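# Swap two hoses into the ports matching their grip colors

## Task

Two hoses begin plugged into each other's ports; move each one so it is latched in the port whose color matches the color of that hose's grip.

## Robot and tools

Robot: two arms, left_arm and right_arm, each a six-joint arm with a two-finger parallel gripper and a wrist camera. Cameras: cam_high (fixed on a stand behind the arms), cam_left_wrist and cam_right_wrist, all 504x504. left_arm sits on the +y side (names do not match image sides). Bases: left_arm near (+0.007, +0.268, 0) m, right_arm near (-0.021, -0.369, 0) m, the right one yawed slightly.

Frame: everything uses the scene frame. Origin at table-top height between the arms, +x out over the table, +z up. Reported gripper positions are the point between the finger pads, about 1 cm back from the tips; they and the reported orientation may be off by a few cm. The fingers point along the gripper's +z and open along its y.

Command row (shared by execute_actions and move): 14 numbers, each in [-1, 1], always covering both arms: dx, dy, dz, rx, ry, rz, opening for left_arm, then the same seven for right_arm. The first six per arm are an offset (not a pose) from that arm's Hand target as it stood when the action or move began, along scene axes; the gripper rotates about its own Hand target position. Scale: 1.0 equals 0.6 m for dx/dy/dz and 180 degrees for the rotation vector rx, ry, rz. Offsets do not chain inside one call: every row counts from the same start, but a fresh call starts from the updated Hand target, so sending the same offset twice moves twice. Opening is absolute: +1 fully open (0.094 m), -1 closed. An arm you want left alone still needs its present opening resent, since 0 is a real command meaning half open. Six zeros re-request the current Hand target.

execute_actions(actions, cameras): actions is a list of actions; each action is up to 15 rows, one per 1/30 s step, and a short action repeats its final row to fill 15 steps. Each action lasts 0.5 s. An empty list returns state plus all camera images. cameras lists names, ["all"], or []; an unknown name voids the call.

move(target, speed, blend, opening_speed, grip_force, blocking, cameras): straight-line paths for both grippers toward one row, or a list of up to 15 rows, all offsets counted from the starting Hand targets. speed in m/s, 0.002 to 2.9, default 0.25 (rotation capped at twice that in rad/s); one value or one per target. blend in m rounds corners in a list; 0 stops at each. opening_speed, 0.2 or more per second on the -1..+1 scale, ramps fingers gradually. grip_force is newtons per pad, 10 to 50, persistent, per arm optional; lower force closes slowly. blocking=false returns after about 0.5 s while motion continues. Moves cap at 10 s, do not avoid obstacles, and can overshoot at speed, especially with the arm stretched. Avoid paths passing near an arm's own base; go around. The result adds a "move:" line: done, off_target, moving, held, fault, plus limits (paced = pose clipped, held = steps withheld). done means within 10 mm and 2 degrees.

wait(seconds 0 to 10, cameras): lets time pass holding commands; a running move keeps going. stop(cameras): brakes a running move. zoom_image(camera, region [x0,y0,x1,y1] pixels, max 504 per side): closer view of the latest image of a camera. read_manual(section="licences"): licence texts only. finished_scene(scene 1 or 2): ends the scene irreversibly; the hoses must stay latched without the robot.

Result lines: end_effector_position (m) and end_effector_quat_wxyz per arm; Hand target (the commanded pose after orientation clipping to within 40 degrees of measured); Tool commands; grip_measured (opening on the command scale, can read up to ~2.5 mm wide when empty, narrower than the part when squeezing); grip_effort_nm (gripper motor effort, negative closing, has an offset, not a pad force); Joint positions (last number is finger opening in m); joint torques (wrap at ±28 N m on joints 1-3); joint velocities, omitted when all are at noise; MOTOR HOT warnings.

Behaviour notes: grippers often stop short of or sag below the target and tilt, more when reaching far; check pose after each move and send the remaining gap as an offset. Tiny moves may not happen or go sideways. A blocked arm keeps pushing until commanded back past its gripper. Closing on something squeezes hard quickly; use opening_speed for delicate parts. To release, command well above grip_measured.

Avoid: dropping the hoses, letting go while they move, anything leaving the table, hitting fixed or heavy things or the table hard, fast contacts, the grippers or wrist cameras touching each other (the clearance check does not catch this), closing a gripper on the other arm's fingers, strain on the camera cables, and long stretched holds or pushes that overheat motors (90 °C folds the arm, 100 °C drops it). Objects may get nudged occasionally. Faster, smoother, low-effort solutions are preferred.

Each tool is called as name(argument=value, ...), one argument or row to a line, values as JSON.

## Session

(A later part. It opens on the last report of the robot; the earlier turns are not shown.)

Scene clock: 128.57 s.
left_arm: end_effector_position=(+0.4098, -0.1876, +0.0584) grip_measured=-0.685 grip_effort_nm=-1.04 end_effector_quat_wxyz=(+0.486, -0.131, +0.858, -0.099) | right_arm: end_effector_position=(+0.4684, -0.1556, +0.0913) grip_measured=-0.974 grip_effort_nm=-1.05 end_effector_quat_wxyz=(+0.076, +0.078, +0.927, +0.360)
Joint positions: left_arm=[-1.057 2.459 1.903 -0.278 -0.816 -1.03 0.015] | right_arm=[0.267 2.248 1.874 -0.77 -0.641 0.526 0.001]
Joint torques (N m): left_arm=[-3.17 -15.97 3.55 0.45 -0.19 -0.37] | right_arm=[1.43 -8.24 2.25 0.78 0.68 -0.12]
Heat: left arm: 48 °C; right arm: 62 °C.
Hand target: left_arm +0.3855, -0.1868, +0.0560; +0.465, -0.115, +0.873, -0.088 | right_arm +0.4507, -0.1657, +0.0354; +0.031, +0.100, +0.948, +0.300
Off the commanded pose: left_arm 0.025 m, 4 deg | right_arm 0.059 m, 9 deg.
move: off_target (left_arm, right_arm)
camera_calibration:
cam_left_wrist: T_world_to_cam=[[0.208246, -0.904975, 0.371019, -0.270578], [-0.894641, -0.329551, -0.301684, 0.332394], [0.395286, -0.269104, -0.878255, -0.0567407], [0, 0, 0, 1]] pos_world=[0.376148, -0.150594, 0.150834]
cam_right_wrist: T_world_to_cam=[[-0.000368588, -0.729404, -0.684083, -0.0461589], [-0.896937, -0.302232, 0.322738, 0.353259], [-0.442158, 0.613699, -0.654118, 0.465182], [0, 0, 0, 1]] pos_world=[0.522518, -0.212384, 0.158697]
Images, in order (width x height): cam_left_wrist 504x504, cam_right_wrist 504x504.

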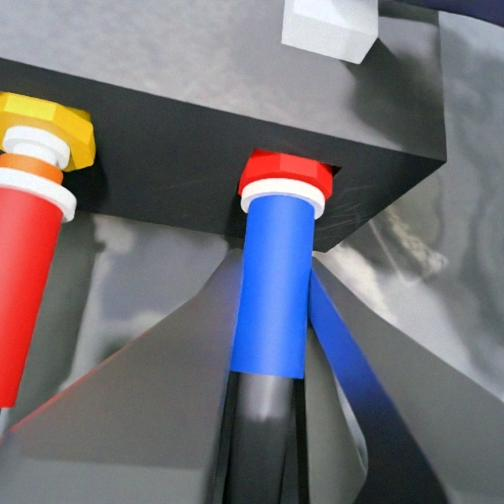

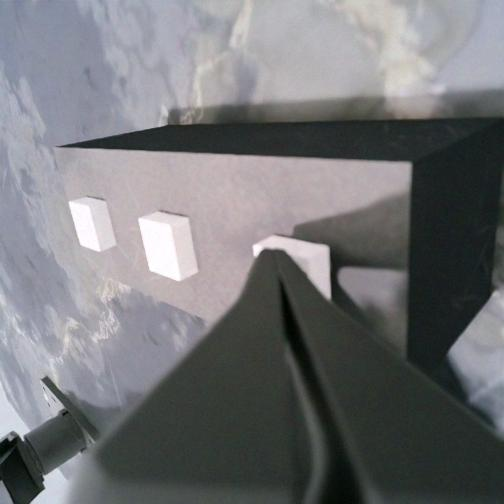

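move(
  target=[
    [0,0,0,0,0,0,-0.75, -0.02,-0.008,-0.1,0,0,0,-1],
  ],
  speed=[0.1],
  cameras=["cam_left_wrist","cam_right_wrist"],
)

Scene clock: 130.07 s.
left_arm: end_effector_position=(+0.3856, -0.1896, +0.0433) grip_measured=-0.685 grip_effort_nm=-1.04 end_effector_quat_wxyz=(+0.466, -0.106, +0.875, -0.080) | right_arm: end_effector_position=(+0.4705, -0.1492, +0.0858) grip_measured=-0.974 grip_effort_nm=-1.05 end_effector_quat_wxyz=(+0.130, +0.037, +0.903, +0.409)
Joint positions: left_arm=[-1.093 2.454 1.88 -0.347 -0.804 -1.05 0.015] | right_arm=[0.258 2.188 1.663 -0.471 -0.718 0.509 0.001]
Joint torques (N m): left_arm=[0.08 -15.5 5.75 1 -0.33 -0.19] | right_arm=[1.72 -3.6 0.5 0.07 1.44 -0.15]
Heat: left arm: 48 °C; right arm: 61 °C.
Hand target: left_arm +0.3855, -0.1868, +0.0561; +0.465, -0.115, +0.873, -0.087 | right_arm +0.4388, -0.1703, -0.0245; +0.031, +0.100, +0.948, +0.300
Off the commanded pose: left_arm 0.013 m, 1 deg | right_arm 0.117 m, 19 deg.
move: off_target (left_arm, right_arm)
camera_calibration:
cam_left_wrist: T_world_to_cam=[[0.195819, -0.930044, 0.310923, -0.25902], [-0.918902, -0.284746, -0.273019, 0.322099], [0.342454, -0.232245, -0.910378, -0.0323141], [0, 0, 0, 1]] pos_world=[0.357765, -0.156689, 0.139057]
cam_right_wrist: T_world_to_cam=[[0.12848, -0.660353, -0.739883, -0.0907716], [-0.918222, -0.36106, 0.162801, 0.373797], [-0.374648, 0.65846, -0.65274, 0.43346], [0, 0, 0, 1]] pos_world=[0.517286, -0.210394, 0.154922]
Images, in order (width x height): cam_left_wrist 504x504, cam_right_wrist 504x504.

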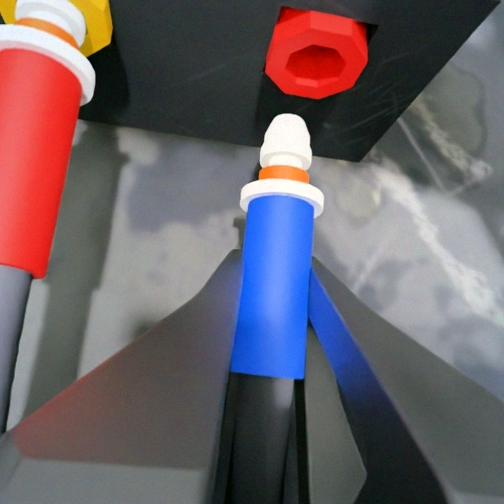

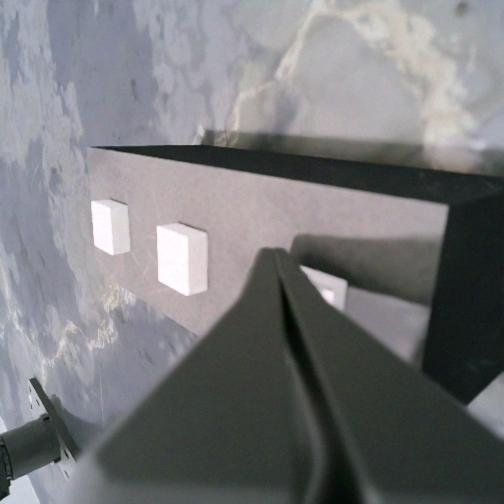

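move(
  target=[
    [-0.051,0.003,0.123,0,0,0,-0.75, 0.045,0.009,0.274,0,0,0,-1],
    [-0.051,0.19,0.123,0,0,0,-0.75, 0.0187,-0.12,0.374,0,0,0,-1],
    [-0.034,0.187,0.003,0,0,0,-0.75, 0.0187,-0.12,0.374,0,0,0,-1],
  ],
  speed=[0.15,0.15,0.12],
  blend=[0.02,0.01,0],
  cameras=["all"],
)

Scene clock: 133.63 s.
left_arm: end_effector_position=(+0.3627, -0.0753, +0.0608) grip_measured=-0.685 grip_effort_nm=-1.04 end_effector_quat_wxyz=(+0.463, -0.116, +0.874, -0.088) | right_arm: end_effector_position=(+0.4474, -0.2445, +0.1985) grip_measured=-0.974 grip_effort_nm=-1.04 end_effector_quat_wxyz=(+0.040, +0.109, +0.947, +0.298)
Joint positions: left_arm=[-1.01 2.026 1.21 -0.042 -0.746 -0.984 0.015] | right_arm=[0.114 2.329 2.532 -1.563 -0.578 0.355 0.001]
Joint torques (N m): left_arm=[0.27 -8.7 5.48 1.48 -0.33 0.1] | right_arm=[0.39 -10.76 8.14 0.74 -0.44 -0.07]
Heat: left arm: 49 °C; right arm: 60 °C.
Hand target: left_arm +0.3651, -0.0747, +0.0580; +0.465, -0.115, +0.873, -0.088 | right_arm +0.4500, -0.2423, +0.1999; +0.031, +0.100, +0.948, +0.300
Off the commanded pose: left_arm 0.004 m, 0 deg | right_arm 0.004 m, 2 deg.
joint sent to its limit (right arm) — joint 4 (wrist pitch), lower limit. The joint targets still meet the commanded pose.
move: done
camera_calibration:
cam_left_wrist: T_world_to_cam=[[0.206567, -0.920831, 0.330758, -0.158143], [-0.91711, -0.300017, -0.262488, 0.336066], [0.34094, -0.24912, -0.906476, 0.017109], [0, 0, 0, 1]] pos_world=[0.335043, -0.040535, 0.156029]
cam_right_wrist: T_world_to_cam=[[-0.0953272, -0.80326, -0.587951, -0.0322873], [-0.867891, -0.222202, 0.444287, 0.255443], [-0.487522, 0.55263, -0.67596, 0.590304], [0, 0, 0, 1]] pos_world=[0.506405, -0.295395, 0.266549]

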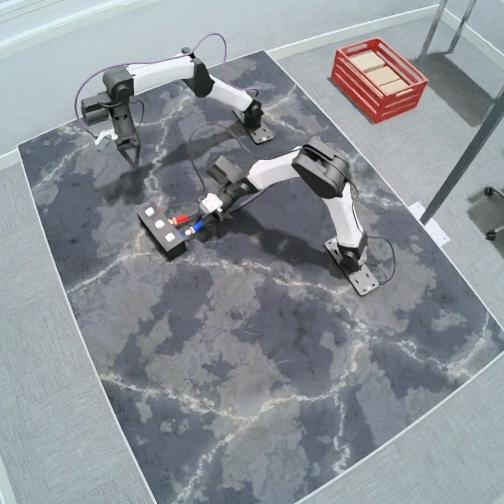

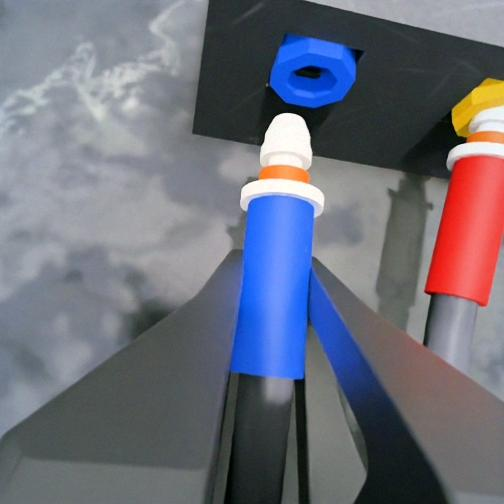

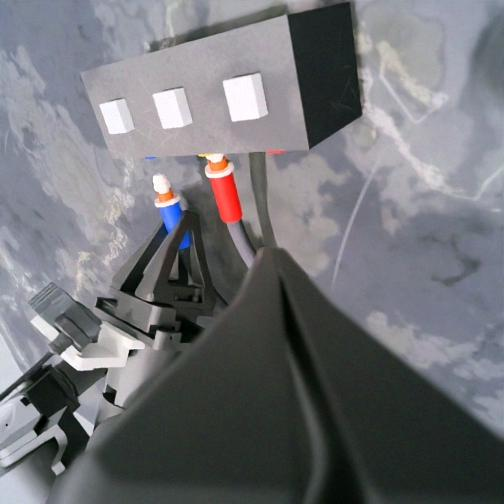

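move(
  target=[
    [0.008,-0.011,0.045,0,0,0,-0.75, 0,0,0,0,0,0,-1],
    [0.02,-0.0075,0.0,0,0,0,-0.75, 0,0,0,0,0,0,-1],
  ],
  speed=0.12,
  blend=[0.005,0],
  cameras=["cam_left_wrist"],
)

Scene clock: 135.47 s.
left_arm: end_effector_position=(+0.3720, -0.0757, +0.0566) grip_measured=-0.685 grip_effort_nm=-1.04 end_effector_quat_wxyz=(+0.461, -0.114, +0.876, -0.082) | right_arm: end_effector_position=(+0.4474, -0.2445, +0.1985) grip_measured=-0.974 grip_effort_nm=-1.05 end_effector_quat_wxyz=(+0.040, +0.109, +0.947, +0.298)
Joint positions: left_arm=[-0.991 2.054 1.239 -0.044 -0.734 -0.965 0.015] | right_arm=[0.114 2.329 2.532 -1.563 -0.578 0.355 0.001]
Joint torques (N m): left_arm=[0.25 -8.61 7.17 1.47 -0.32 0.11] | right_arm=[0.35 -10.73 8.16 0.76 -0.44 -0.05]
Heat: left arm: 49 °C; right arm: 61 °C.
Hand target: left_arm +0.3771, -0.0791, +0.0579; +0.465, -0.115, +0.873, -0.088 | right_arm +0.4500, -0.2423, +0.1999; +0.031, +0.100, +0.948, +0.300
Off the commanded pose: left_arm 0.006 m, 1 deg | right_arm 0.004 m, 2 deg.
joint sent to its limit (right arm) — joint 4 (wrist pitch), lower limit. The joint targets still meet the commanded pose.
move: done
camera_calibration:
cam_left_wrist: T_world_to_cam=[[0.209153, -0.924482, 0.318728, -0.159645], [-0.919069, -0.29717, -0.258847, 0.344021], [0.334016, -0.238794, -0.911817, 0.0136042], [0, 0, 0, 1]] pos_world=[0.345025, -0.0421081, 0.152337]
Images, in order (width x height): cam_left_wrist 504x504.

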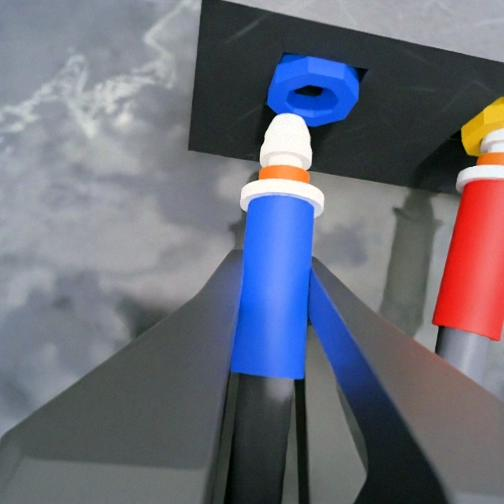

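move(
  target=[
    [-0.01,-0.018,0.053,0,0,0,-0.75, 0,0,0,0,0,0,-1],
    [0.0,-0.0107,0.003,0,0,0,-0.75, 0,0,0,0,0,0,-1],
  ],
  speed=0.12,
  blend=[0.003,0],
  cameras=["cam_left_wrist"],
)

Scene clock: 136.87 s.
left_arm: end_effector_position=(+0.3739, -0.0890, +0.0658) grip_measured=-0.685 grip_effort_nm=-1.05 end_effector_quat_wxyz=(+0.463, -0.112, +0.874, -0.091) | right_arm: end_effector_position=(+0.4474, -0.2445, +0.1985) grip_measured=-0.974 grip_effort_nm=-1.04 end_effector_quat_wxyz=(+0.040, +0.109, +0.947, +0.298)
Joint positions: left_arm=[-1.002 2.066 1.293 -0.069 -0.734 -0.965 0.015] | right_arm=[0.114 2.329 2.532 -1.563 -0.578 0.355 0.001]
Joint torques (N m): left_arm=[0.54 -8.72 5.2 1.53 -0.38 0] | right_arm=[0.42 -10.76 8.17 0.76 -0.43 -0.06]
Heat: left arm: 49 °C; right arm: 61 °C.
Hand target: left_arm +0.3770, -0.0855, +0.0596; +0.465, -0.115, +0.873, -0.087 | right_arm +0.4500, -0.2423, +0.1999; +0.031, +0.100, +0.948, +0.300
Off the commanded pose: left_arm 0.008 m, 1 deg | right_arm 0.004 m, 2 deg.
joint sent to its limit (right arm) — joint 4 (wrist pitch), lower limit. The joint targets still meet the commanded pose.
move: done
camera_calibration:
cam_left_wrist: T_world_to_cam=[[0.195806, -0.922526, 0.332575, -0.170942], [-0.920206, -0.290067, -0.262833, 0.34552], [0.338939, -0.254574, -0.905711, 0.0146437], [0, 0, 0, 1]] pos_world=[0.346458, -0.0537466, 0.160928]
Images, in order (width x height): cam_left_wrist 504x504.

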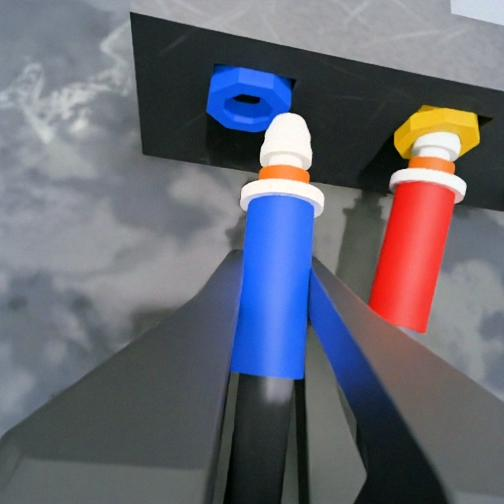

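move(
  target=[
    [-0.01,0.014,0.05,0,0,0,-0.75, 0,0,0,0,0,0,-1],
    [0.0,0.009,-0.005,0,0,0,-0.75, 0,0,0,0,0,0,-1],
  ],
  speed=0.12,
  blend=[0.003,0],
  cameras=["cam_left_wrist"],
)

Scene clock: 138.87 s.
left_arm: end_effector_position=(+0.3747, -0.0823, +0.0624) grip_measured=-0.685 grip_effort_nm=-1.04 end_effector_quat_wxyz=(+0.464, -0.116, +0.873, -0.090) | right_arm: end_effector_position=(+0.4474, -0.2445, +0.1985) grip_measured=-0.974 grip_effort_nm=-1.05 end_effector_quat_wxyz=(+0.040, +0.109, +0.947, +0.298)
Joint positions: left_arm=[-0.993 2.059 1.263 -0.044 -0.734 -0.965 0.015] | right_arm=[0.114 2.329 2.532 -1.563 -0.578 0.355 0.001]
Joint torques (N m): left_arm=[0.4 -8.69 5.19 1.52 -0.33 0.09] | right_arm=[0.38 -10.77 8.21 0.76 -0.43 -0.08]
Heat: left arm: 49 °C; right arm: 61 °C.
Hand target: left_arm +0.3770, -0.0801, +0.0566; +0.465, -0.115, +0.873, -0.087 | right_arm +0.4500, -0.2423, +0.1999; +0.031, +0.100, +0.948, +0.300
Off the commanded pose: left_arm 0.007 m, 0 deg | right_arm 0.004 m, 2 deg.
joint sent to its limit (right arm) — joint 4 (wrist pitch), lower limit. The joint targets still meet the commanded pose.
move: done
camera_calibration:
cam_left_wrist: T_world_to_cam=[[0.20342, -0.919888, 0.3353, -0.16662], [-0.917177, -0.298883, -0.263545, 0.345552], [0.342647, -0.253919, -0.904499, 0.0115981], [0, 0, 0, 1]] pos_world=[0.346852, -0.0470469, 0.157426]
Images, in order (width x height): cam_left_wrist 504x504.

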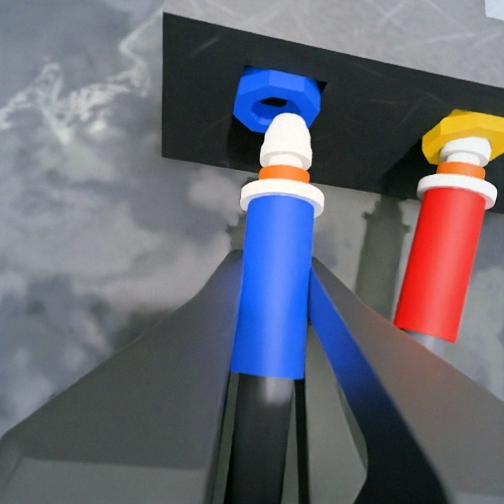

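move(
  target=[
    [0.022,0.009,0.012,0,0,0,-0.75, 0,0,0,0,0,0,-1],
  ],
  speed=0.08,
  cameras=["cam_left_wrist"],
)

Scene clock: 139.90 s.
left_arm: end_effector_position=(+0.3829, -0.0765, +0.0605) grip_measured=-0.685 grip_effort_nm=-1.04 end_effector_quat_wxyz=(+0.458, -0.110, +0.878, -0.087) | right_arm: end_effector_position=(+0.4474, -0.2445, +0.1985) grip_measured=-0.974 grip_effort_nm=-1.05 end_effector_quat_wxyz=(+0.040, +0.109, +0.947, +0.298)
Joint positions: left_arm=[-0.965 2.059 1.263 -0.039 -0.703 -0.932 0.015] | right_arm=[0.114 2.329 2.532 -1.563 -0.578 0.355 0.001]
Joint torques (N m): left_arm=[0.94 -9.29 6.97 1.47 -0.4 0.07] | right_arm=[0.39 -10.8 8.17 0.74 -0.43 -0.06]
Heat: left arm: 49 °C; right arm: 61 °C.
Hand target: left_arm +0.3902, -0.0747, +0.0638; +0.465, -0.115, +0.873, -0.088 | right_arm +0.4500, -0.2423, +0.1999; +0.031, +0.100, +0.948, +0.300
Off the commanded pose: left_arm 0.008 m, 1 deg | right_arm 0.004 m, 2 deg.
joint sent to its limit (right arm) — joint 4 (wrist pitch), lower limit. The joint targets still meet the commanded pose.
move: done
camera_calibration:
cam_left_wrist: T_world_to_cam=[[0.19843, -0.925564, 0.322423, -0.160077], [-0.924021, -0.286355, -0.25335, 0.357263], [0.32682, -0.247654, -0.912062, 0.0154631], [0, 0, 0, 1]] pos_world=[0.356829, -0.0420281, 0.156229]
Images, in order (width x height): cam_left_wrist 504x504.

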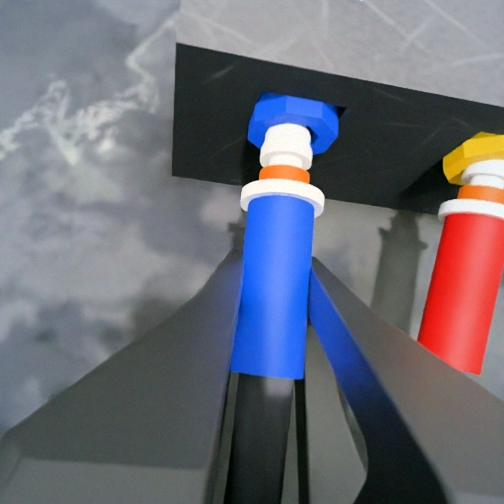

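move(
  target=[
    [0.05,0.002,0.0,0,0,0,-0.75, 0,0,0,0,0,0,-1],
  ],
  speed=0.06,
  cameras=["cam_left_wrist"],
)

Scene clock: 141.00 s.
left_arm: end_effector_position=(+0.3903, -0.0766, +0.0571) grip_measured=-0.685 grip_effort_nm=-1.05 end_effector_quat_wxyz=(+0.450, -0.092, +0.885, -0.078) | right_arm: end_effector_position=(+0.4474, -0.2445, +0.1985) grip_measured=-0.974 grip_effort_nm=-1.05 end_effector_quat_wxyz=(+0.040, +0.109, +0.947, +0.298)
Joint positions: left_arm=[-0.945 2.077 1.292 -0.058 -0.674 -0.886 0.015] | right_arm=[0.114 2.329 2.532 -1.563 -0.578 0.355 0.001]
Joint torques (N m): left_arm=[4.6 -7.19 10.51 1.84 -0.29 0.19] | right_arm=[0.36 -10.69 8.16 0.74 -0.46 -0.07]
Heat: left arm: 49 °C; right arm: 61 °C.
Hand target: left_arm +0.4201, -0.0736, +0.0637; +0.465, -0.114, +0.874, -0.087 | right_arm +0.4500, -0.2423, +0.1999; +0.031, +0.100, +0.948, +0.300
Off the commanded pose: left_arm 0.031 m, 4 deg | right_arm 0.004 m, 2 deg.
joint sent to its limit (right arm) — joint 4 (wrist pitch), lower limit. The joint targets still meet the commanded pose.
move: off_target (left_arm)
camera_calibration:
cam_left_wrist: T_world_to_cam=[[0.180195, -0.940092, 0.289408, -0.15261], [-0.93604, -0.254298, -0.243232, 0.369771], [0.302256, -0.227068, -0.925787, 0.0218669], [0, 0, 0, 1]] pos_world=[0.36701, -0.0444703, 0.154351]
Images, in order (width x height): cam_left_wrist 504x504.

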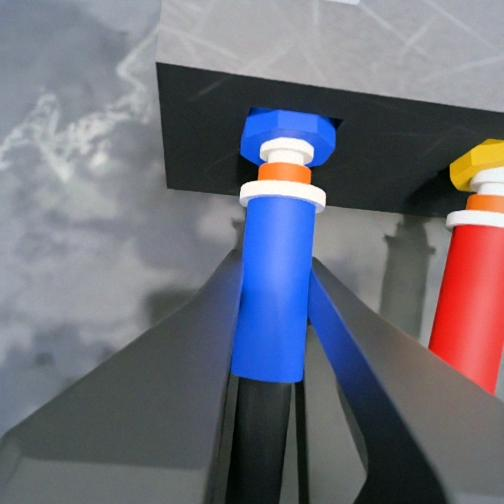

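move(
  target=[
    [0.06,0.007,0.01,0,0,0,-0.75, 0,0,0,0,0,0,-1],
  ],
  speed=0.06,
  cameras=["cam_left_wrist"],
)

Scene clock: 142.23 s.
left_arm: end_effector_position=(+0.3941, -0.0755, +0.0534) grip_measured=-0.683 grip_effort_nm=-1.04 end_effector_quat_wxyz=(+0.416, -0.064, +0.905, -0.064) | right_arm: end_effector_position=(+0.4474, -0.2445, +0.1985) grip_measured=-0.974 grip_effort_nm=-1.05 end_effector_quat_wxyz=(+0.040, +0.109, +0.947, +0.298)
Joint positions: left_arm=[-0.918 2.087 1.353 -0.166 -0.602 -0.844 0.015] | right_arm=[0.114 2.329 2.532 -1.563 -0.578 0.355 0.001]
Joint torques (N m): left_arm=[8.38 -6.15 11.81 2.68 -0.58 0.33] | right_arm=[0.39 -10.74 8.17 0.76 -0.42 -0.06]
Heat: left arm: 49 °C; right arm: 61 °C.
Hand target: left_arm +0.4562, -0.0693, +0.0698; +0.465, -0.115, +0.873, -0.087 | right_arm +0.4500, -0.2423, +0.1999; +0.031, +0.100, +0.948, +0.300
Off the commanded pose: left_arm 0.064 m, 9 deg | right_arm 0.004 m, 2 deg.
joint sent to its limit (right arm) — joint 4 (wrist pitch), lower limit. The joint targets still meet the commanded pose.
move: off_target (left_arm)
camera_calibration:
cam_left_wrist: T_world_to_cam=[[0.157096, -0.95978, 0.232686, -0.140533], [-0.962306, -0.201731, -0.182404, 0.383773], [0.222008, -0.195261, -0.955294, 0.0531375], [0, 0, 0, 1]] pos_world=[0.379587, -0.0470864, 0.153464]
Images, in order (width x height): cam_left_wrist 504x504.

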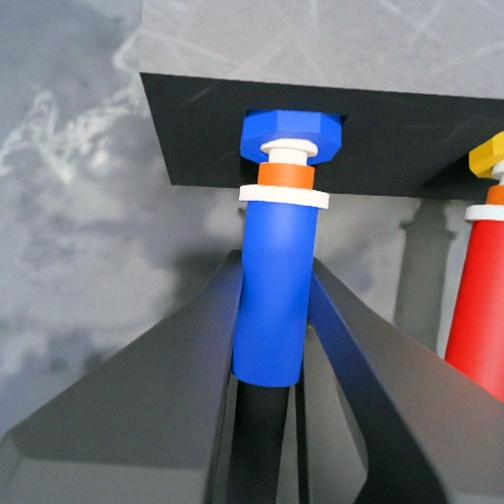

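move(
  target=[
    [-0.015,0.0,0.012,0.0069,-0.0651,0,-0.75, 0,0,0,0,0,0,-1],
  ],
  speed=0.06,
  cameras=["cam_left_wrist"],
)

Scene clock: 146.07 s.
left_arm: end_effector_position=(+0.3940, -0.0736, +0.0546) grip_measured=-0.683 grip_effort_nm=-1.04 end_effector_quat_wxyz=(+0.485, -0.055, +0.871, -0.055) | right_arm: end_effector_position=(+0.4474, -0.2445, +0.1985) grip_measured=-0.974 grip_effort_nm=-1.05 end_effector_quat_wxyz=(+0.040, +0.109, +0.947, +0.298)
Joint positions: left_arm=[-0.951 2.092 1.242 0.068 -0.731 -0.761 0.015] | right_arm=[0.114 2.329 2.532 -1.563 -0.578 0.355 0.001]
Joint torques (N m): left_arm=[6.8 -6.67 8.13 3.56 -0.77 0.62] | right_arm=[0.38 -10.78 8.1 0.75 -0.45 -0.06]
Heat: left arm: 48 °C; right arm: 61 °C.
Hand target: left_arm +0.4471, -0.0694, +0.0770; +0.553, -0.100, +0.822, -0.089 | right_arm +0.4500, -0.2423, +0.1999; +0.031, +0.100, +0.948, +0.300
Off the commanded pose: left_arm 0.058 m, 12 deg | right_arm 0.004 m, 2 deg.
joint sent to its limit (right arm) — joint 4 (wrist pitch), lower limit. The joint targets still meet the commanded pose.
move: off_target (left_arm)
camera_calibration:
cam_left_wrist: T_world_to_cam=[[0.1267, -0.966042, 0.225191, -0.127086], [-0.922446, -0.198225, -0.331362, 0.376894], [0.364748, -0.165743, -0.916236, -0.00153429], [0, 0, 0, 1]] pos_world=[0.364325, -0.0483151, 0.152101]
Images, in order (width x height): cam_left_wrist 504x504.

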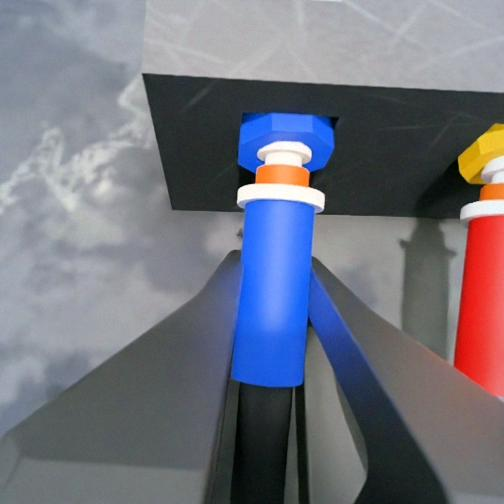

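move(
  target=[
    [0.08,0.01,0.01,0.0,-0.02,0,-0.75, 0,0,0,0,0,0,-1],
  ],
  speed=0.08,
  cameras=["cam_left_wrist"],
)

Scene clock: 147.53 s.
left_arm: end_effector_position=(+0.4143, -0.0703, +0.0465) grip_measured=-0.696 grip_effort_nm=-1.04 end_effector_quat_wxyz=(+0.503, -0.025, +0.863, -0.040) | right_arm: end_effector_position=(+0.4474, -0.2445, +0.1985) grip_measured=-0.974 grip_effort_nm=-1.05 end_effector_quat_wxyz=(+0.040, +0.109, +0.947, +0.298)
Joint positions: left_arm=[-0.913 2.143 1.24 0.19 -0.723 -0.628 0.014] | right_arm=[0.114 2.329 2.532 -1.563 -0.578 0.355 0.001]
Joint torques (N m): left_arm=[10.96 -6.79 12.12 3.87 -0.37 0.53] | right_arm=[0.36 -10.76 8.12 0.74 -0.45 -0.06]
Heat: left arm: 48 °C; right arm: 61 °C.
Hand target: left_arm +0.4952, -0.0634, +0.0832; +0.579, -0.097, +0.804, -0.093 | right_arm +0.4500, -0.2423, +0.1999; +0.031, +0.100, +0.948, +0.300
Off the commanded pose: left_arm 0.089 m, 15 deg | right_arm 0.004 m, 2 deg.
joint sent to its limit (right arm) — joint 4 (wrist pitch), lower limit. The joint targets still meet the commanded pose.
move: off_target (left_arm)
camera_calibration:
cam_left_wrist: T_world_to_cam=[[0.0834639, -0.980877, 0.175826, -0.105421], [-0.913577, -0.145788, -0.379635, 0.395862], [0.398009, -0.128944, -0.908274, -0.0274219], [0, 0, 0, 1]] pos_world=[0.381363, -0.0492286, 0.143912]
Images, in order (width x height): cam_left_wrist 504x504.

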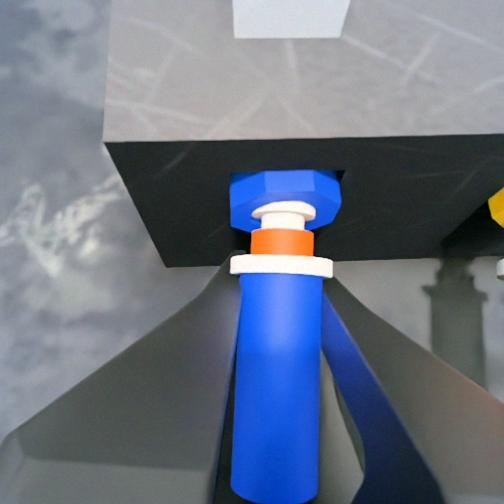

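zoom_image(
  camera="cam_left_wrist",
  region=[190, 140, 390, 310],
)

Scaled by 2.520 from the camera's 504x504 image, which has a finer 720x720 frame.

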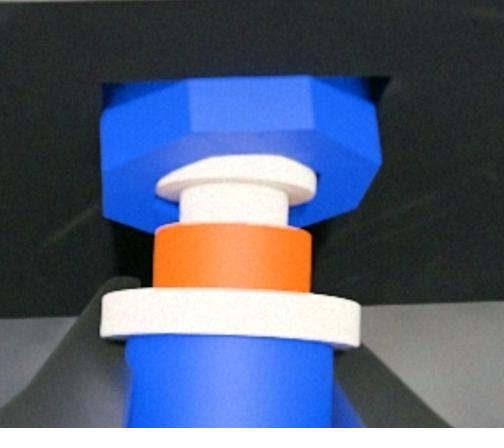

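move(
  target=[
    [-0.02,0.0,-0.01,0.0,0.0,0.035,-0.8, 0,0,0,0,0,0,-1],
    [0.02,0.01,0.015,0.0,0.0,0.035,-0.8, 0,0,0,0,0,0,-1],
    [0.02,-0.01,0.015,0.0,0.0,0.035,-0.8, 0,0,0,0,0,0,-1],
    [0.02,-0.01,-0.015,0.0,0.0,0.035,-0.8, 0,0,0,0,0,0,-1],
    [0.02,0.01,-0.015,0.0,0.0,0.035,-0.8, 0,0,0,0,0,0,-1],
  ],
  speed=0.06,
  blend=[0.005,0.005,0.005,0.005,0],
  cameras=["cam_left_wrist"],
)

Scene clock: 151.43 s.
left_arm: end_effector_position=(+0.4154, -0.0684, +0.0427) grip_measured=-0.699 grip_effort_nm=-1.04 end_effector_quat_wxyz=(+0.509, -0.041, +0.860, +0.009) | right_arm: end_effector_position=(+0.4474, -0.2445, +0.1985) grip_measured=-0.974 grip_effort_nm=-1.05 end_effector_quat_wxyz=(+0.040, +0.109, +0.947, +0.298)
Joint positions: left_arm=[-0.935 2.196 1.329 0.073 -0.829 -0.674 0.014] | right_arm=[0.114 2.329 2.532 -1.563 -0.578 0.355 0.001]
Joint torques (N m): left_arm=[12.96 -6.83 12.12 3.98 -0.39 0.15] | right_arm=[0.35 -10.7 8.14 0.77 -0.43 -0.08]
Heat: left arm: 48 °C; right arm: 62 °C.
Hand target: left_arm +0.5072, -0.0574, +0.0740; +0.583, -0.141, +0.798, -0.061 | right_arm +0.4500, -0.2423, +0.1999; +0.031, +0.100, +0.948, +0.300
Off the commanded pose: left_arm 0.098 m, 18 deg | right_arm 0.004 m, 2 deg.
joint sent to its limit (right arm) — joint 4 (wrist pitch), lower limit. The joint targets still meet the commanded pose.
move: off_target (left_arm)
camera_calibration:
cam_left_wrist: T_world_to_cam=[[0.158786, -0.981333, 0.1085, -0.131453], [-0.896973, -0.189306, -0.399504, 0.386762], [0.412586, -0.0338859, -0.910288, -0.030487], [0, 0, 0, 1]] pos_world=[0.380366, -0.0568154, 0.141023]
Images, in order (width x height): cam_left_wrist 504x504.

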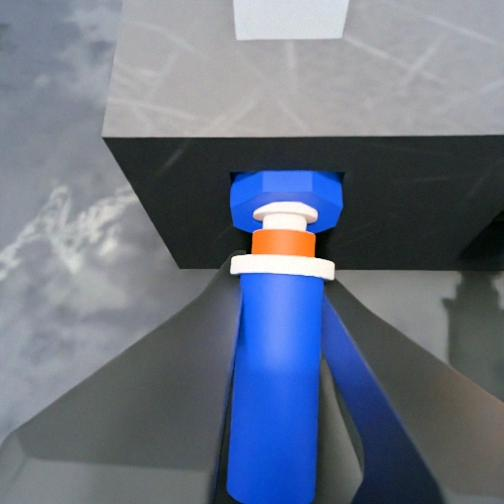

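move(
  target=[
    [-0.1,0,-0.02,0,0,0,-0.8, 0.0133,0.3163,-0.115,0.0821,-0.0164,0.0113,-1],
  ],
  speed=0.15,
  cameras=["all"],
)

Scene clock: 154.07 s.
left_arm: end_effector_position=(+0.4142, -0.0692, +0.0441) grip_measured=-0.700 grip_effort_nm=-1.05 end_effector_quat_wxyz=(+0.536, -0.066, +0.841, -0.024) | right_arm: end_effector_position=(+0.4576, -0.0515, +0.1309) grip_measured=-0.974 grip_effort_nm=-1.04 end_effector_quat_wxyz=(+0.037, +0.074, +0.905, +0.418)
Joint positions: left_arm=[-0.941 2.193 1.252 0.245 -0.847 -0.683 0.014] | right_arm=[0.441 2.329 2.093 -0.776 -0.702 0.762 0.001]
Joint torques (N m): left_arm=[4.81 -8.38 6.45 3.07 -0.79 -0.48] | right_arm=[-0.08 -13.46 5.71 1.65 -0.39 0.13]
Heat: left arm: 48 °C; right arm: 63 °C.
Hand target: left_arm +0.4471, -0.0573, +0.0620; +0.583, -0.141, +0.798, -0.060 | right_arm +0.4580, -0.0526, +0.1309; +0.037, +0.078, +0.902, +0.422
Off the commanded pose: left_arm 0.039 m, 12 deg | right_arm 0.001 m, 1 deg.
move: off_target (left_arm)
camera_calibration:
cam_left_wrist: T_world_to_cam=[[0.158682, -0.967147, 0.198613, -0.135116], [-0.865481, -0.233063, -0.443423, 0.37196], [0.475144, -0.101532, -0.87403, -0.0608745], [0, 0, 0, 1]] pos_world=[0.372289, -0.0501683, 0.138565]
cam_right_wrist: T_world_to_cam=[[-0.01458, -0.635178, -0.772229, 0.0798335], [-0.865047, -0.379327, 0.328338, 0.342876], [-0.50148, 0.672801, -0.543928, 0.438219], [0, 0, 0, 1]] pos_world=[0.517525, -0.114064, 0.18743]

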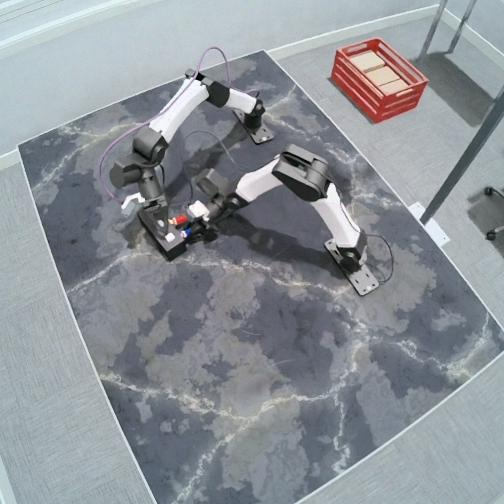

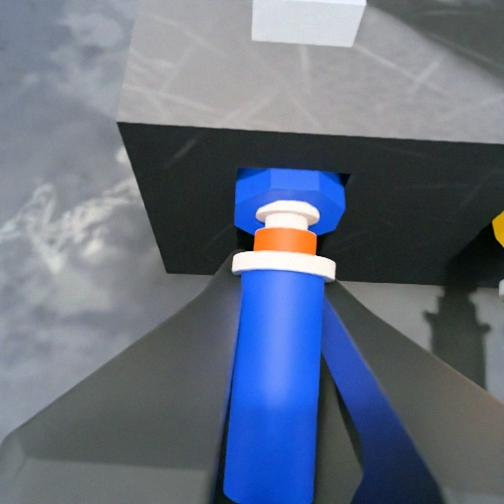

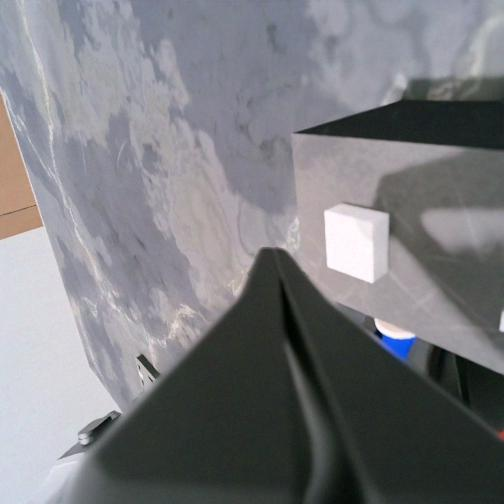

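move(
  target=[
    [0,0,0,0,0,0,-0.8, -0.021,0.0017,-0.037,0,0,0,-1],
    [0.0,0,0,0,0,0,-0.8, -0.045,-0.01,-0.15,0,0,0,-1],
    [0.03,0,0,0,0,0,-0.8, -0.0625,-0.0267,-0.25,0,0,0,-1],
  ],
  speed=0.1,
  blend=[0.005,0.01,0],
  cameras=["cam_left_wrist","cam_right_wrist"],
)

Scene clock: 156.67 s.
left_arm: end_effector_position=(+0.4143, -0.0692, +0.0442) grip_measured=-0.700 grip_effort_nm=-1.04 end_effector_quat_wxyz=(+0.536, -0.065, +0.841, -0.024) | right_arm: end_effector_position=(+0.4443, -0.0578, +0.0880) grip_measured=-0.974 grip_effort_nm=-1.05 end_effector_quat_wxyz=(+0.124, +0.005, +0.851, +0.511)
Joint positions: left_arm=[-0.941 2.193 1.252 0.248 -0.847 -0.679 0.014] | right_arm=[0.41 2.2 1.498 -0.02 -0.828 0.762 0.001]
Joint torques (N m): left_arm=[7.64 -6.58 9.81 3.15 -0.56 -0.18] | right_arm=[2.17 -4.03 1.22 0.3 0.97 -0.08]
Heat: left arm: 48 °C; right arm: 63 °C.
Hand target: left_arm +0.4651, -0.0574, +0.0619; +0.583, -0.141, +0.798, -0.060 | right_arm +0.4205, -0.0687, -0.0192; +0.037, +0.078, +0.902, +0.422
Off the commanded pose: left_arm 0.055 m, 12 deg | right_arm 0.110 m, 18 deg.
move: off_target (left_arm, right_arm)
camera_calibration:
cam_left_wrist: T_world_to_cam=[[0.157109, -0.96774, 0.196969, -0.134545], [-0.865445, -0.230988, -0.444578, 0.372214], [0.475734, -0.100618, -0.873815, -0.0610091], [0, 0, 0, 1]] pos_world=[0.372293, -0.050366, 0.138669]
cam_right_wrist: T_world_to_cam=[[0.206675, -0.469355, -0.858482, -0.0386472], [-0.88647, -0.461164, 0.0387172, 0.373318], [-0.414073, 0.753017, -0.51138, 0.375418], [0, 0, 0, 1]] pos_world=[0.494373, -0.128675, 0.14435]
Images, in order (width x height): cam_left_wrist 504x504, cam_right_wrist 504x504.

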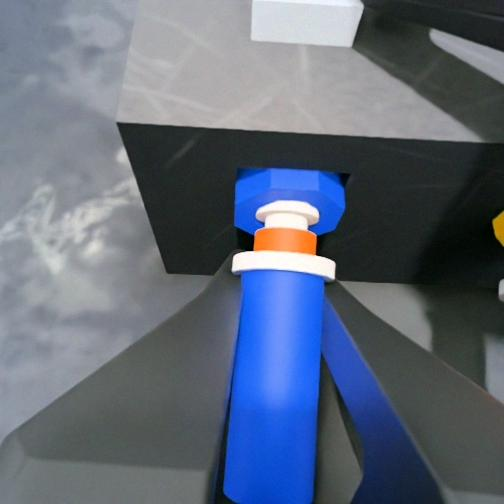

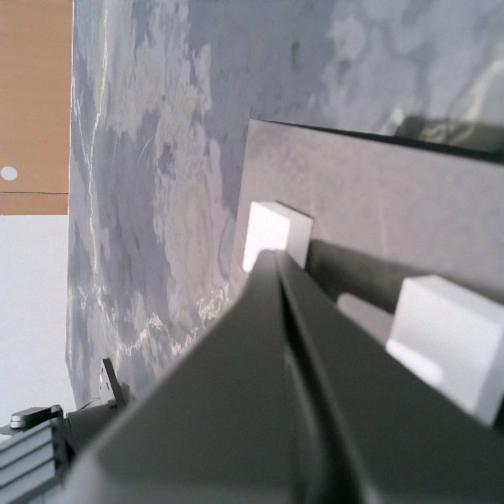

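move(
  target=[
    [0,0,0,0,0,0,-0.8, 0.044,0.0335,0.2487,0,0,0,-1],
    [0.0,0,0,0,0,0,-0.8, 0.0417,0.037,0.1487,0,0,0,-1],
    [0.0,0,0,0,0,0,-0.8, 0.016,0.026,-0.001,0,0,0,-1],
  ],
  speed=0.1,
  blend=[0.003,0.01,0],
  cameras=["cam_left_wrist","cam_right_wrist"],
)

Scene clock: 160.60 s.
left_arm: end_effector_position=(+0.4143, -0.0692, +0.0442) grip_measured=-0.700 grip_effort_nm=-1.04 end_effector_quat_wxyz=(+0.536, -0.065, +0.841, -0.024) | right_arm: end_effector_position=(+0.4463, -0.0284, +0.0865) grip_measured=-0.974 grip_effort_nm=-1.05 end_effector_quat_wxyz=(+0.118, -0.009, +0.848, +0.516)
Joint positions: left_arm=[-0.941 2.193 1.252 0.248 -0.847 -0.679 0.014] | right_arm=[0.46 2.259 1.582 -0.02 -0.816 0.787 0.001]
Joint torques (N m): left_arm=[7.65 -6.56 9.8 3.15 -0.56 -0.19] | right_arm=[0.05 -5.19 1.11 0.23 0.99 0]
Heat: left arm: 47 °C; right arm: 61 °C.
Hand target: left_arm +0.4651, -0.0574, +0.0619; +0.583, -0.141, +0.798, -0.060 | right_arm +0.4301, -0.0531, -0.0197; +0.037, +0.079, +0.902, +0.422
Off the commanded pose: left_arm 0.055 m, 12 deg | right_arm 0.110 m, 18 deg.
move: off_target (left_arm, right_arm)
camera_calibration:
cam_left_wrist: T_world_to_cam=[[0.157109, -0.96774, 0.196969, -0.134545], [-0.865445, -0.230988, -0.444578, 0.372214], [0.475734, -0.100618, -0.873815, -0.0610091], [0, 0, 0, 1]] pos_world=[0.372293, -0.050366, 0.138669]
cam_right_wrist: T_world_to_cam=[[0.224354, -0.456643, -0.860896, -0.0337919], [-0.872221, -0.488091, 0.0315916, 0.38229], [-0.434622, 0.743804, -0.507799, 0.361995], [0, 0, 0, 1]] pos_world=[0.498354, -0.0980911, 0.142652]
Images, in order (width x height): cam_left_wrist 504x504, cam_right_wrist 504x504.

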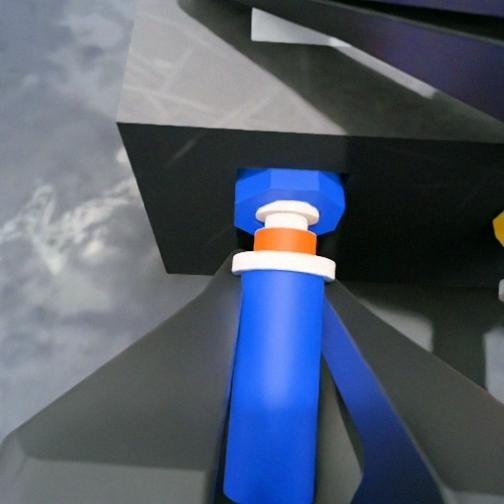

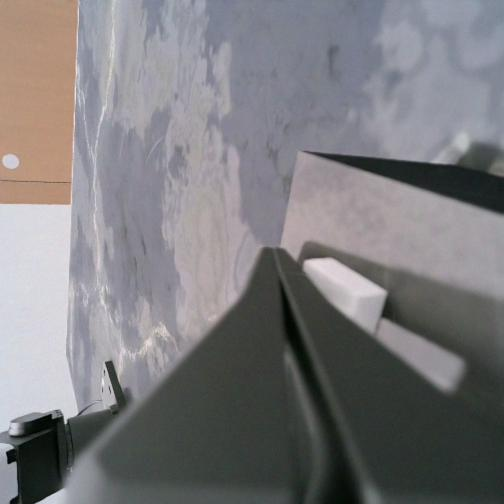

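zoom_image(
  camera="cam_left_wrist",
  region=[220, 150, 360, 290],
)

Scaled by 3.600 from the camera's 504x504 image, which has a finer 720x720 frame.

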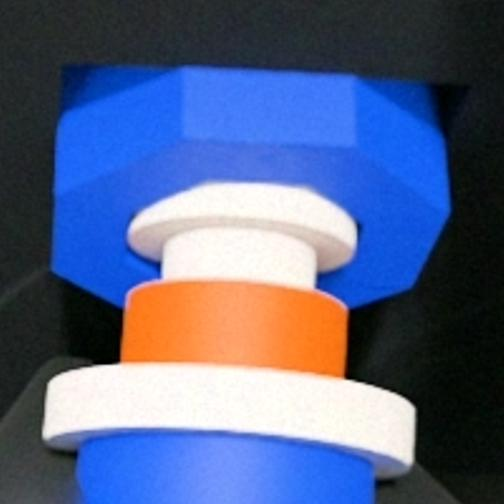

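move(
  target=[
    [-0.05,-0.0443,-0.025,0,0,0,-0.8, 0.0167,-0.045,0.283,0,0,0,-1],
    [-0.05,-0.0193,0,0,0,0,-0.8, 0.0167,-0.045,0.283,0,0,0,-1],
    [-0.05,0.0007,-0.025,0,0,0,-0.8, 0.0167,-0.045,0.283,0,0,0,-1],
    [-0.05,-0.0193,-0.05,0,0,0,-0.8, 0.0167,-0.045,0.283,0,0,0,-1],
    [0,-0.0193,-0.025,0,0,0,-0.8, 0.0167,-0.045,0.283,0,0,0,-1],
  ],
  speed=[0.15,0.06,0.06,0.06,0.06],
  blend=[0.003,0.003,0.003,0.003,0],
  cameras=["cam_left_wrist"],
)

Scene clock: 164.93 s.
left_arm: end_effector_position=(+0.4146, -0.0695, +0.0427) grip_measured=-0.700 grip_effort_nm=-1.04 end_effector_quat_wxyz=(+0.558, -0.086, +0.825, -0.015) | right_arm: end_effector_position=(+0.4321, -0.0795, +0.1318) grip_measured=-0.974 grip_effort_nm=-1.05 end_effector_quat_wxyz=(+0.014, +0.089, +0.905, +0.416)
Joint positions: left_arm=[-0.957 2.23 1.262 0.296 -0.92 -0.696 0.014] | right_arm=[0.401 2.21 1.912 -0.781 -0.735 0.738 0.001]
Joint torques (N m): left_arm=[7.64 -4.6 12.08 2.98 0.04 0] | right_arm=[-0.12 -13.2 10.03 1.33 -0.28 -0.09]
Heat: left arm: 47 °C; right arm: 62 °C.
Hand target: left_arm +0.4652, -0.0689, +0.0471; +0.583, -0.141, +0.798, -0.060 | right_arm +0.4401, -0.0800, +0.1501; +0.037, +0.078, +0.902, +0.422
Off the commanded pose: left_arm 0.051 m, 9 deg | right_arm 0.020 m, 3 deg.
move: off_target (left_arm, right_arm)
camera_calibration:
cam_left_wrist: T_world_to_cam=[[0.192597, -0.958152, 0.21178, -0.149262], [-0.829497, -0.274273, -0.486527, 0.355663], [0.524253, -0.0819674, -0.847609, -0.082513], [0, 0, 0, 1]] pos_world=[0.367027, -0.05223, 0.134712]
Images, in order (width x height): cam_left_wrist 504x504.

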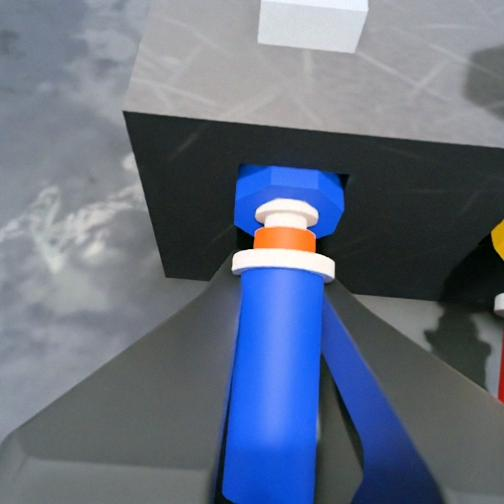

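move(
  target=[
    [-0.03,0.0,0.0,0,0,0,-0.8, 0.008,0.055,-0.0535,-0.0581,0.0104,-0.0006,-1],
  ],
  speed=[0.1],
  cameras=["cam_right_wrist"],
)

Scene clock: 167.10 s.
left_arm: end_effector_position=(+0.4145, -0.0691, +0.0428) grip_measured=-0.700 grip_effort_nm=-1.04 end_effector_quat_wxyz=(+0.558, -0.088, +0.825, -0.015) | right_arm: end_effector_position=(+0.4390, -0.0496, +0.1175) grip_measured=-0.974 grip_effort_nm=-1.05 end_effector_quat_wxyz=(+0.025, +0.080, +0.938, +0.337)
Joint positions: left_arm=[-0.958 2.23 1.262 0.295 -0.924 -0.699 0.014] | right_arm=[0.495 2.358 2.194 -0.969 -0.551 0.74 0.001]
Joint torques (N m): left_arm=[4.82 -6.11 9.14 2.83 -0.17 -0.33] | right_arm=[0.4 -11.15 10.14 1.21 -0.19 0.13]
Heat: left arm: 47 °C; right arm: 62 °C.
Hand target: left_arm +0.4471, -0.0690, +0.0470; +0.583, -0.141, +0.798, -0.061 | right_arm +0.4449, -0.0470, +0.1179; +0.029, +0.082, +0.938, +0.337
Off the commanded pose: left_arm 0.033 m, 9 deg | right_arm 0.006 m, 1 deg.
move: off_target (left_arm)
camera_calibration:
cam_right_wrist: T_world_to_cam=[[-0.0453299, -0.758336, -0.650285, 0.0635079], [-0.849974, -0.31274, 0.423955, 0.317516], [-0.524871, 0.571943, -0.63039, 0.435759], [0, 0, 0, 1]] pos_world=[0.501477, -0.101769, 0.181383]
Images, in order (width x height): cam_right_wrist 504x504.

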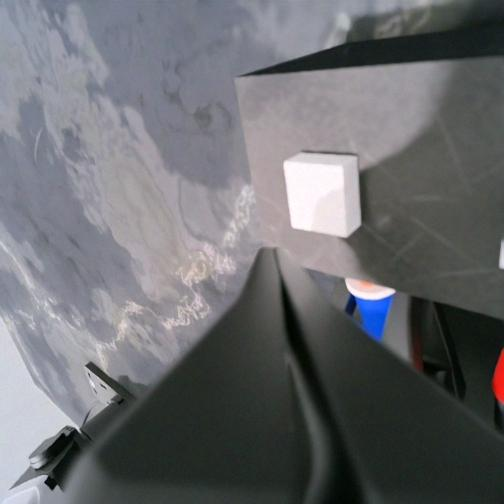

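move(
  target=[
    [0.0,0.0,0.0,0,0,0,-0.8, 0.0133,0.005,-0.045,0,0,0,-1],
    [0.0,0.0,0.0,0,0,0,-0.8, -0.02,-0.018,-0.2333,0,0,0,-1],
  ],
  speed=[0.1],
  blend=[0.003,0],
  cameras=["cam_right_wrist","cam_left_wrist"],
)

speed must be one number or one for each of the 2 targets, got a list of 1; nothing of the call was run

move(
  target=[
    [0.0,0.0,0.0,0,0,0,-0.8, 0.0133,0.005,-0.045,0,0,0,-1],
    [0.0,0.0,0.0,0,0,0,-0.8, -0.02,-0.018,-0.2333,0,0,0,-1],
  ],
  speed=0.1,
  blend=[0.003,0],
  cameras=["cam_right_wrist","cam_left_wrist"],
)

Scene clock: 169.63 s.
left_arm: end_effector_position=(+0.4145, -0.0691, +0.0428) grip_measured=-0.700 grip_effort_nm=-1.04 end_effector_quat_wxyz=(+0.558, -0.088, +0.825, -0.015) | right_arm: end_effector_position=(+0.4518, -0.0229, +0.0823) grip_measured=-0.974 grip_effort_nm=-1.04 end_effector_quat_wxyz=(+0.101, +0.009, +0.886, +0.452)
Joint positions: left_arm=[-0.958 2.23 1.262 0.295 -0.924 -0.699 0.014] | right_arm=[0.491 2.3 1.766 -0.307 -0.698 0.736 0.001]
Joint torques (N m): left_arm=[4.82 -6.11 9.13 2.83 -0.16 -0.33] | right_arm=[-0.13 -6.28 1.07 0.09 1.28 -0.12]
Heat: left arm: 48 °C; right arm: 61 °C.
Hand target: left_arm +0.4471, -0.0690, +0.0470; +0.583, -0.141, +0.798, -0.061 | right_arm +0.4329, -0.0578, -0.0220; +0.029, +0.083, +0.938, +0.337
Off the commanded pose: left_arm 0.033 m, 9 deg | right_arm 0.112 m, 19 deg.
move: off_target (left_arm, right_arm)
camera_calibration:
cam_left_wrist: T_world_to_cam=[[0.19553, -0.95727, 0.21308, -0.150119], [-0.828039, -0.277567, -0.487142, 0.354872], [0.52547, -0.0811875, -0.846929, -0.0828277], [0, 0, 0, 1]] pos_world=[0.366724, -0.0519288, 0.134711]
cam_right_wrist: T_world_to_cam=[[0.163726, -0.581793, -0.796687, -0.0169883], [-0.880463, -0.450427, 0.147989, 0.384909], [-0.444949, 0.677224, -0.585994, 0.367737], [0, 0, 0, 1]] pos_world=[0.505303, -0.0855509, 0.144995]
Images, in order (width x height): cam_left_wrist 504x504, cam_right_wrist 504x504.

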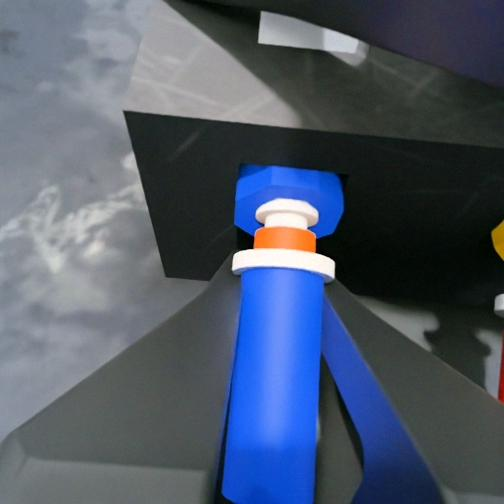

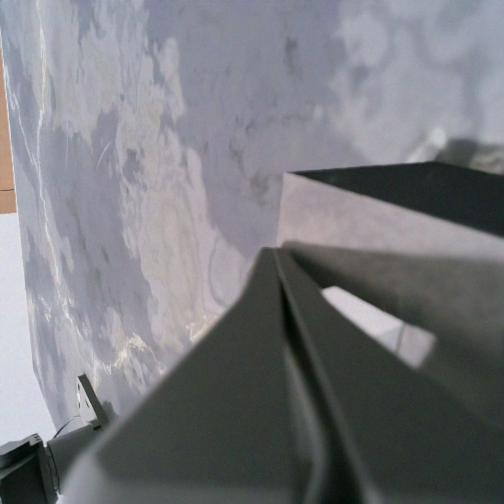

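move(
  target=[
    [0.0,0.0,0.0,0,0,0,-0.8, 0.0235,0.0213,0.253,0,0,0,-1],
    [0.0,0.0,0.0,0,0,0,-0.8, 0.0333,0.022,0.187,0,0,0,-1],
    [0.0,0.0,0.0,0,0,0,-0.8, -0.025,-0.0187,0.0,0,0,0,-1],
  ],
  speed=0.1,
  blend=[0.003,0.003,0],
  cameras=["cam_right_wrist","cam_left_wrist"],
)

Scene clock: 173.70 s.
left_arm: end_effector_position=(+0.4145, -0.0691, +0.0428) grip_measured=-0.700 grip_effort_nm=-1.04 end_effector_quat_wxyz=(+0.558, -0.088, +0.825, -0.015) | right_arm: end_effector_position=(+0.4446, -0.0411, +0.0870) grip_measured=-0.974 grip_effort_nm=-1.05 end_effector_quat_wxyz=(+0.115, +0.014, +0.885, +0.452)
Joint positions: left_arm=[-0.958 2.23 1.262 0.295 -0.924 -0.699 0.014] | right_arm=[0.468 2.223 1.646 -0.251 -0.696 0.728 0.001]
Joint torques (N m): left_arm=[4.79 -6.11 9.16 2.82 -0.17 -0.33] | right_arm=[1.03 -5.08 0.94 -0.03 1.21 -0.15]
Heat: left arm: 48 °C; right arm: 60 °C.
Hand target: left_arm +0.4471, -0.0690, +0.0470; +0.583, -0.141, +0.798, -0.061 | right_arm +0.4178, -0.0690, -0.0221; +0.029, +0.082, +0.938, +0.337
Off the commanded pose: left_arm 0.033 m, 9 deg | right_arm 0.116 m, 19 deg.
move: off_target (left_arm, right_arm)
camera_calibration:
cam_left_wrist: T_world_to_cam=[[0.19553, -0.95727, 0.21308, -0.150119], [-0.828039, -0.277567, -0.487142, 0.354872], [0.52547, -0.0811875, -0.846929, -0.0828277], [0, 0, 0, 1]] pos_world=[0.366724, -0.0519288, 0.134711]
cam_right_wrist: T_world_to_cam=[[0.168059, -0.583285, -0.794692, -0.0248209], [-0.892255, -0.432735, 0.128926, 0.37733], [-0.419092, 0.6874, -0.593164, 0.369125], [0, 0, 0, 1]] pos_world=[0.495543, -0.10493, 0.150579]
Images, in order (width x height): cam_left_wrist 504x504, cam_right_wrist 504x504.

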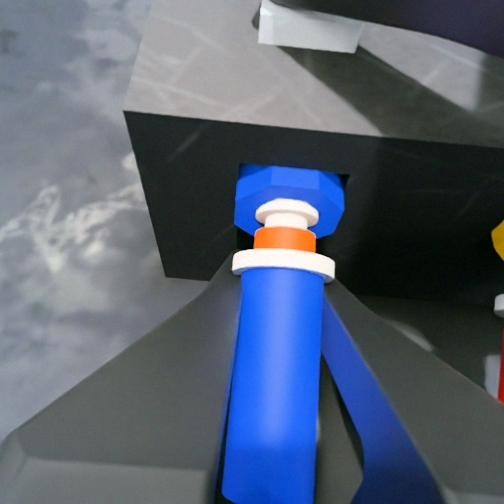

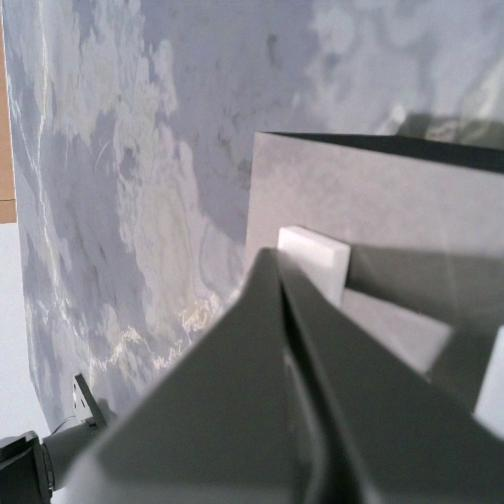

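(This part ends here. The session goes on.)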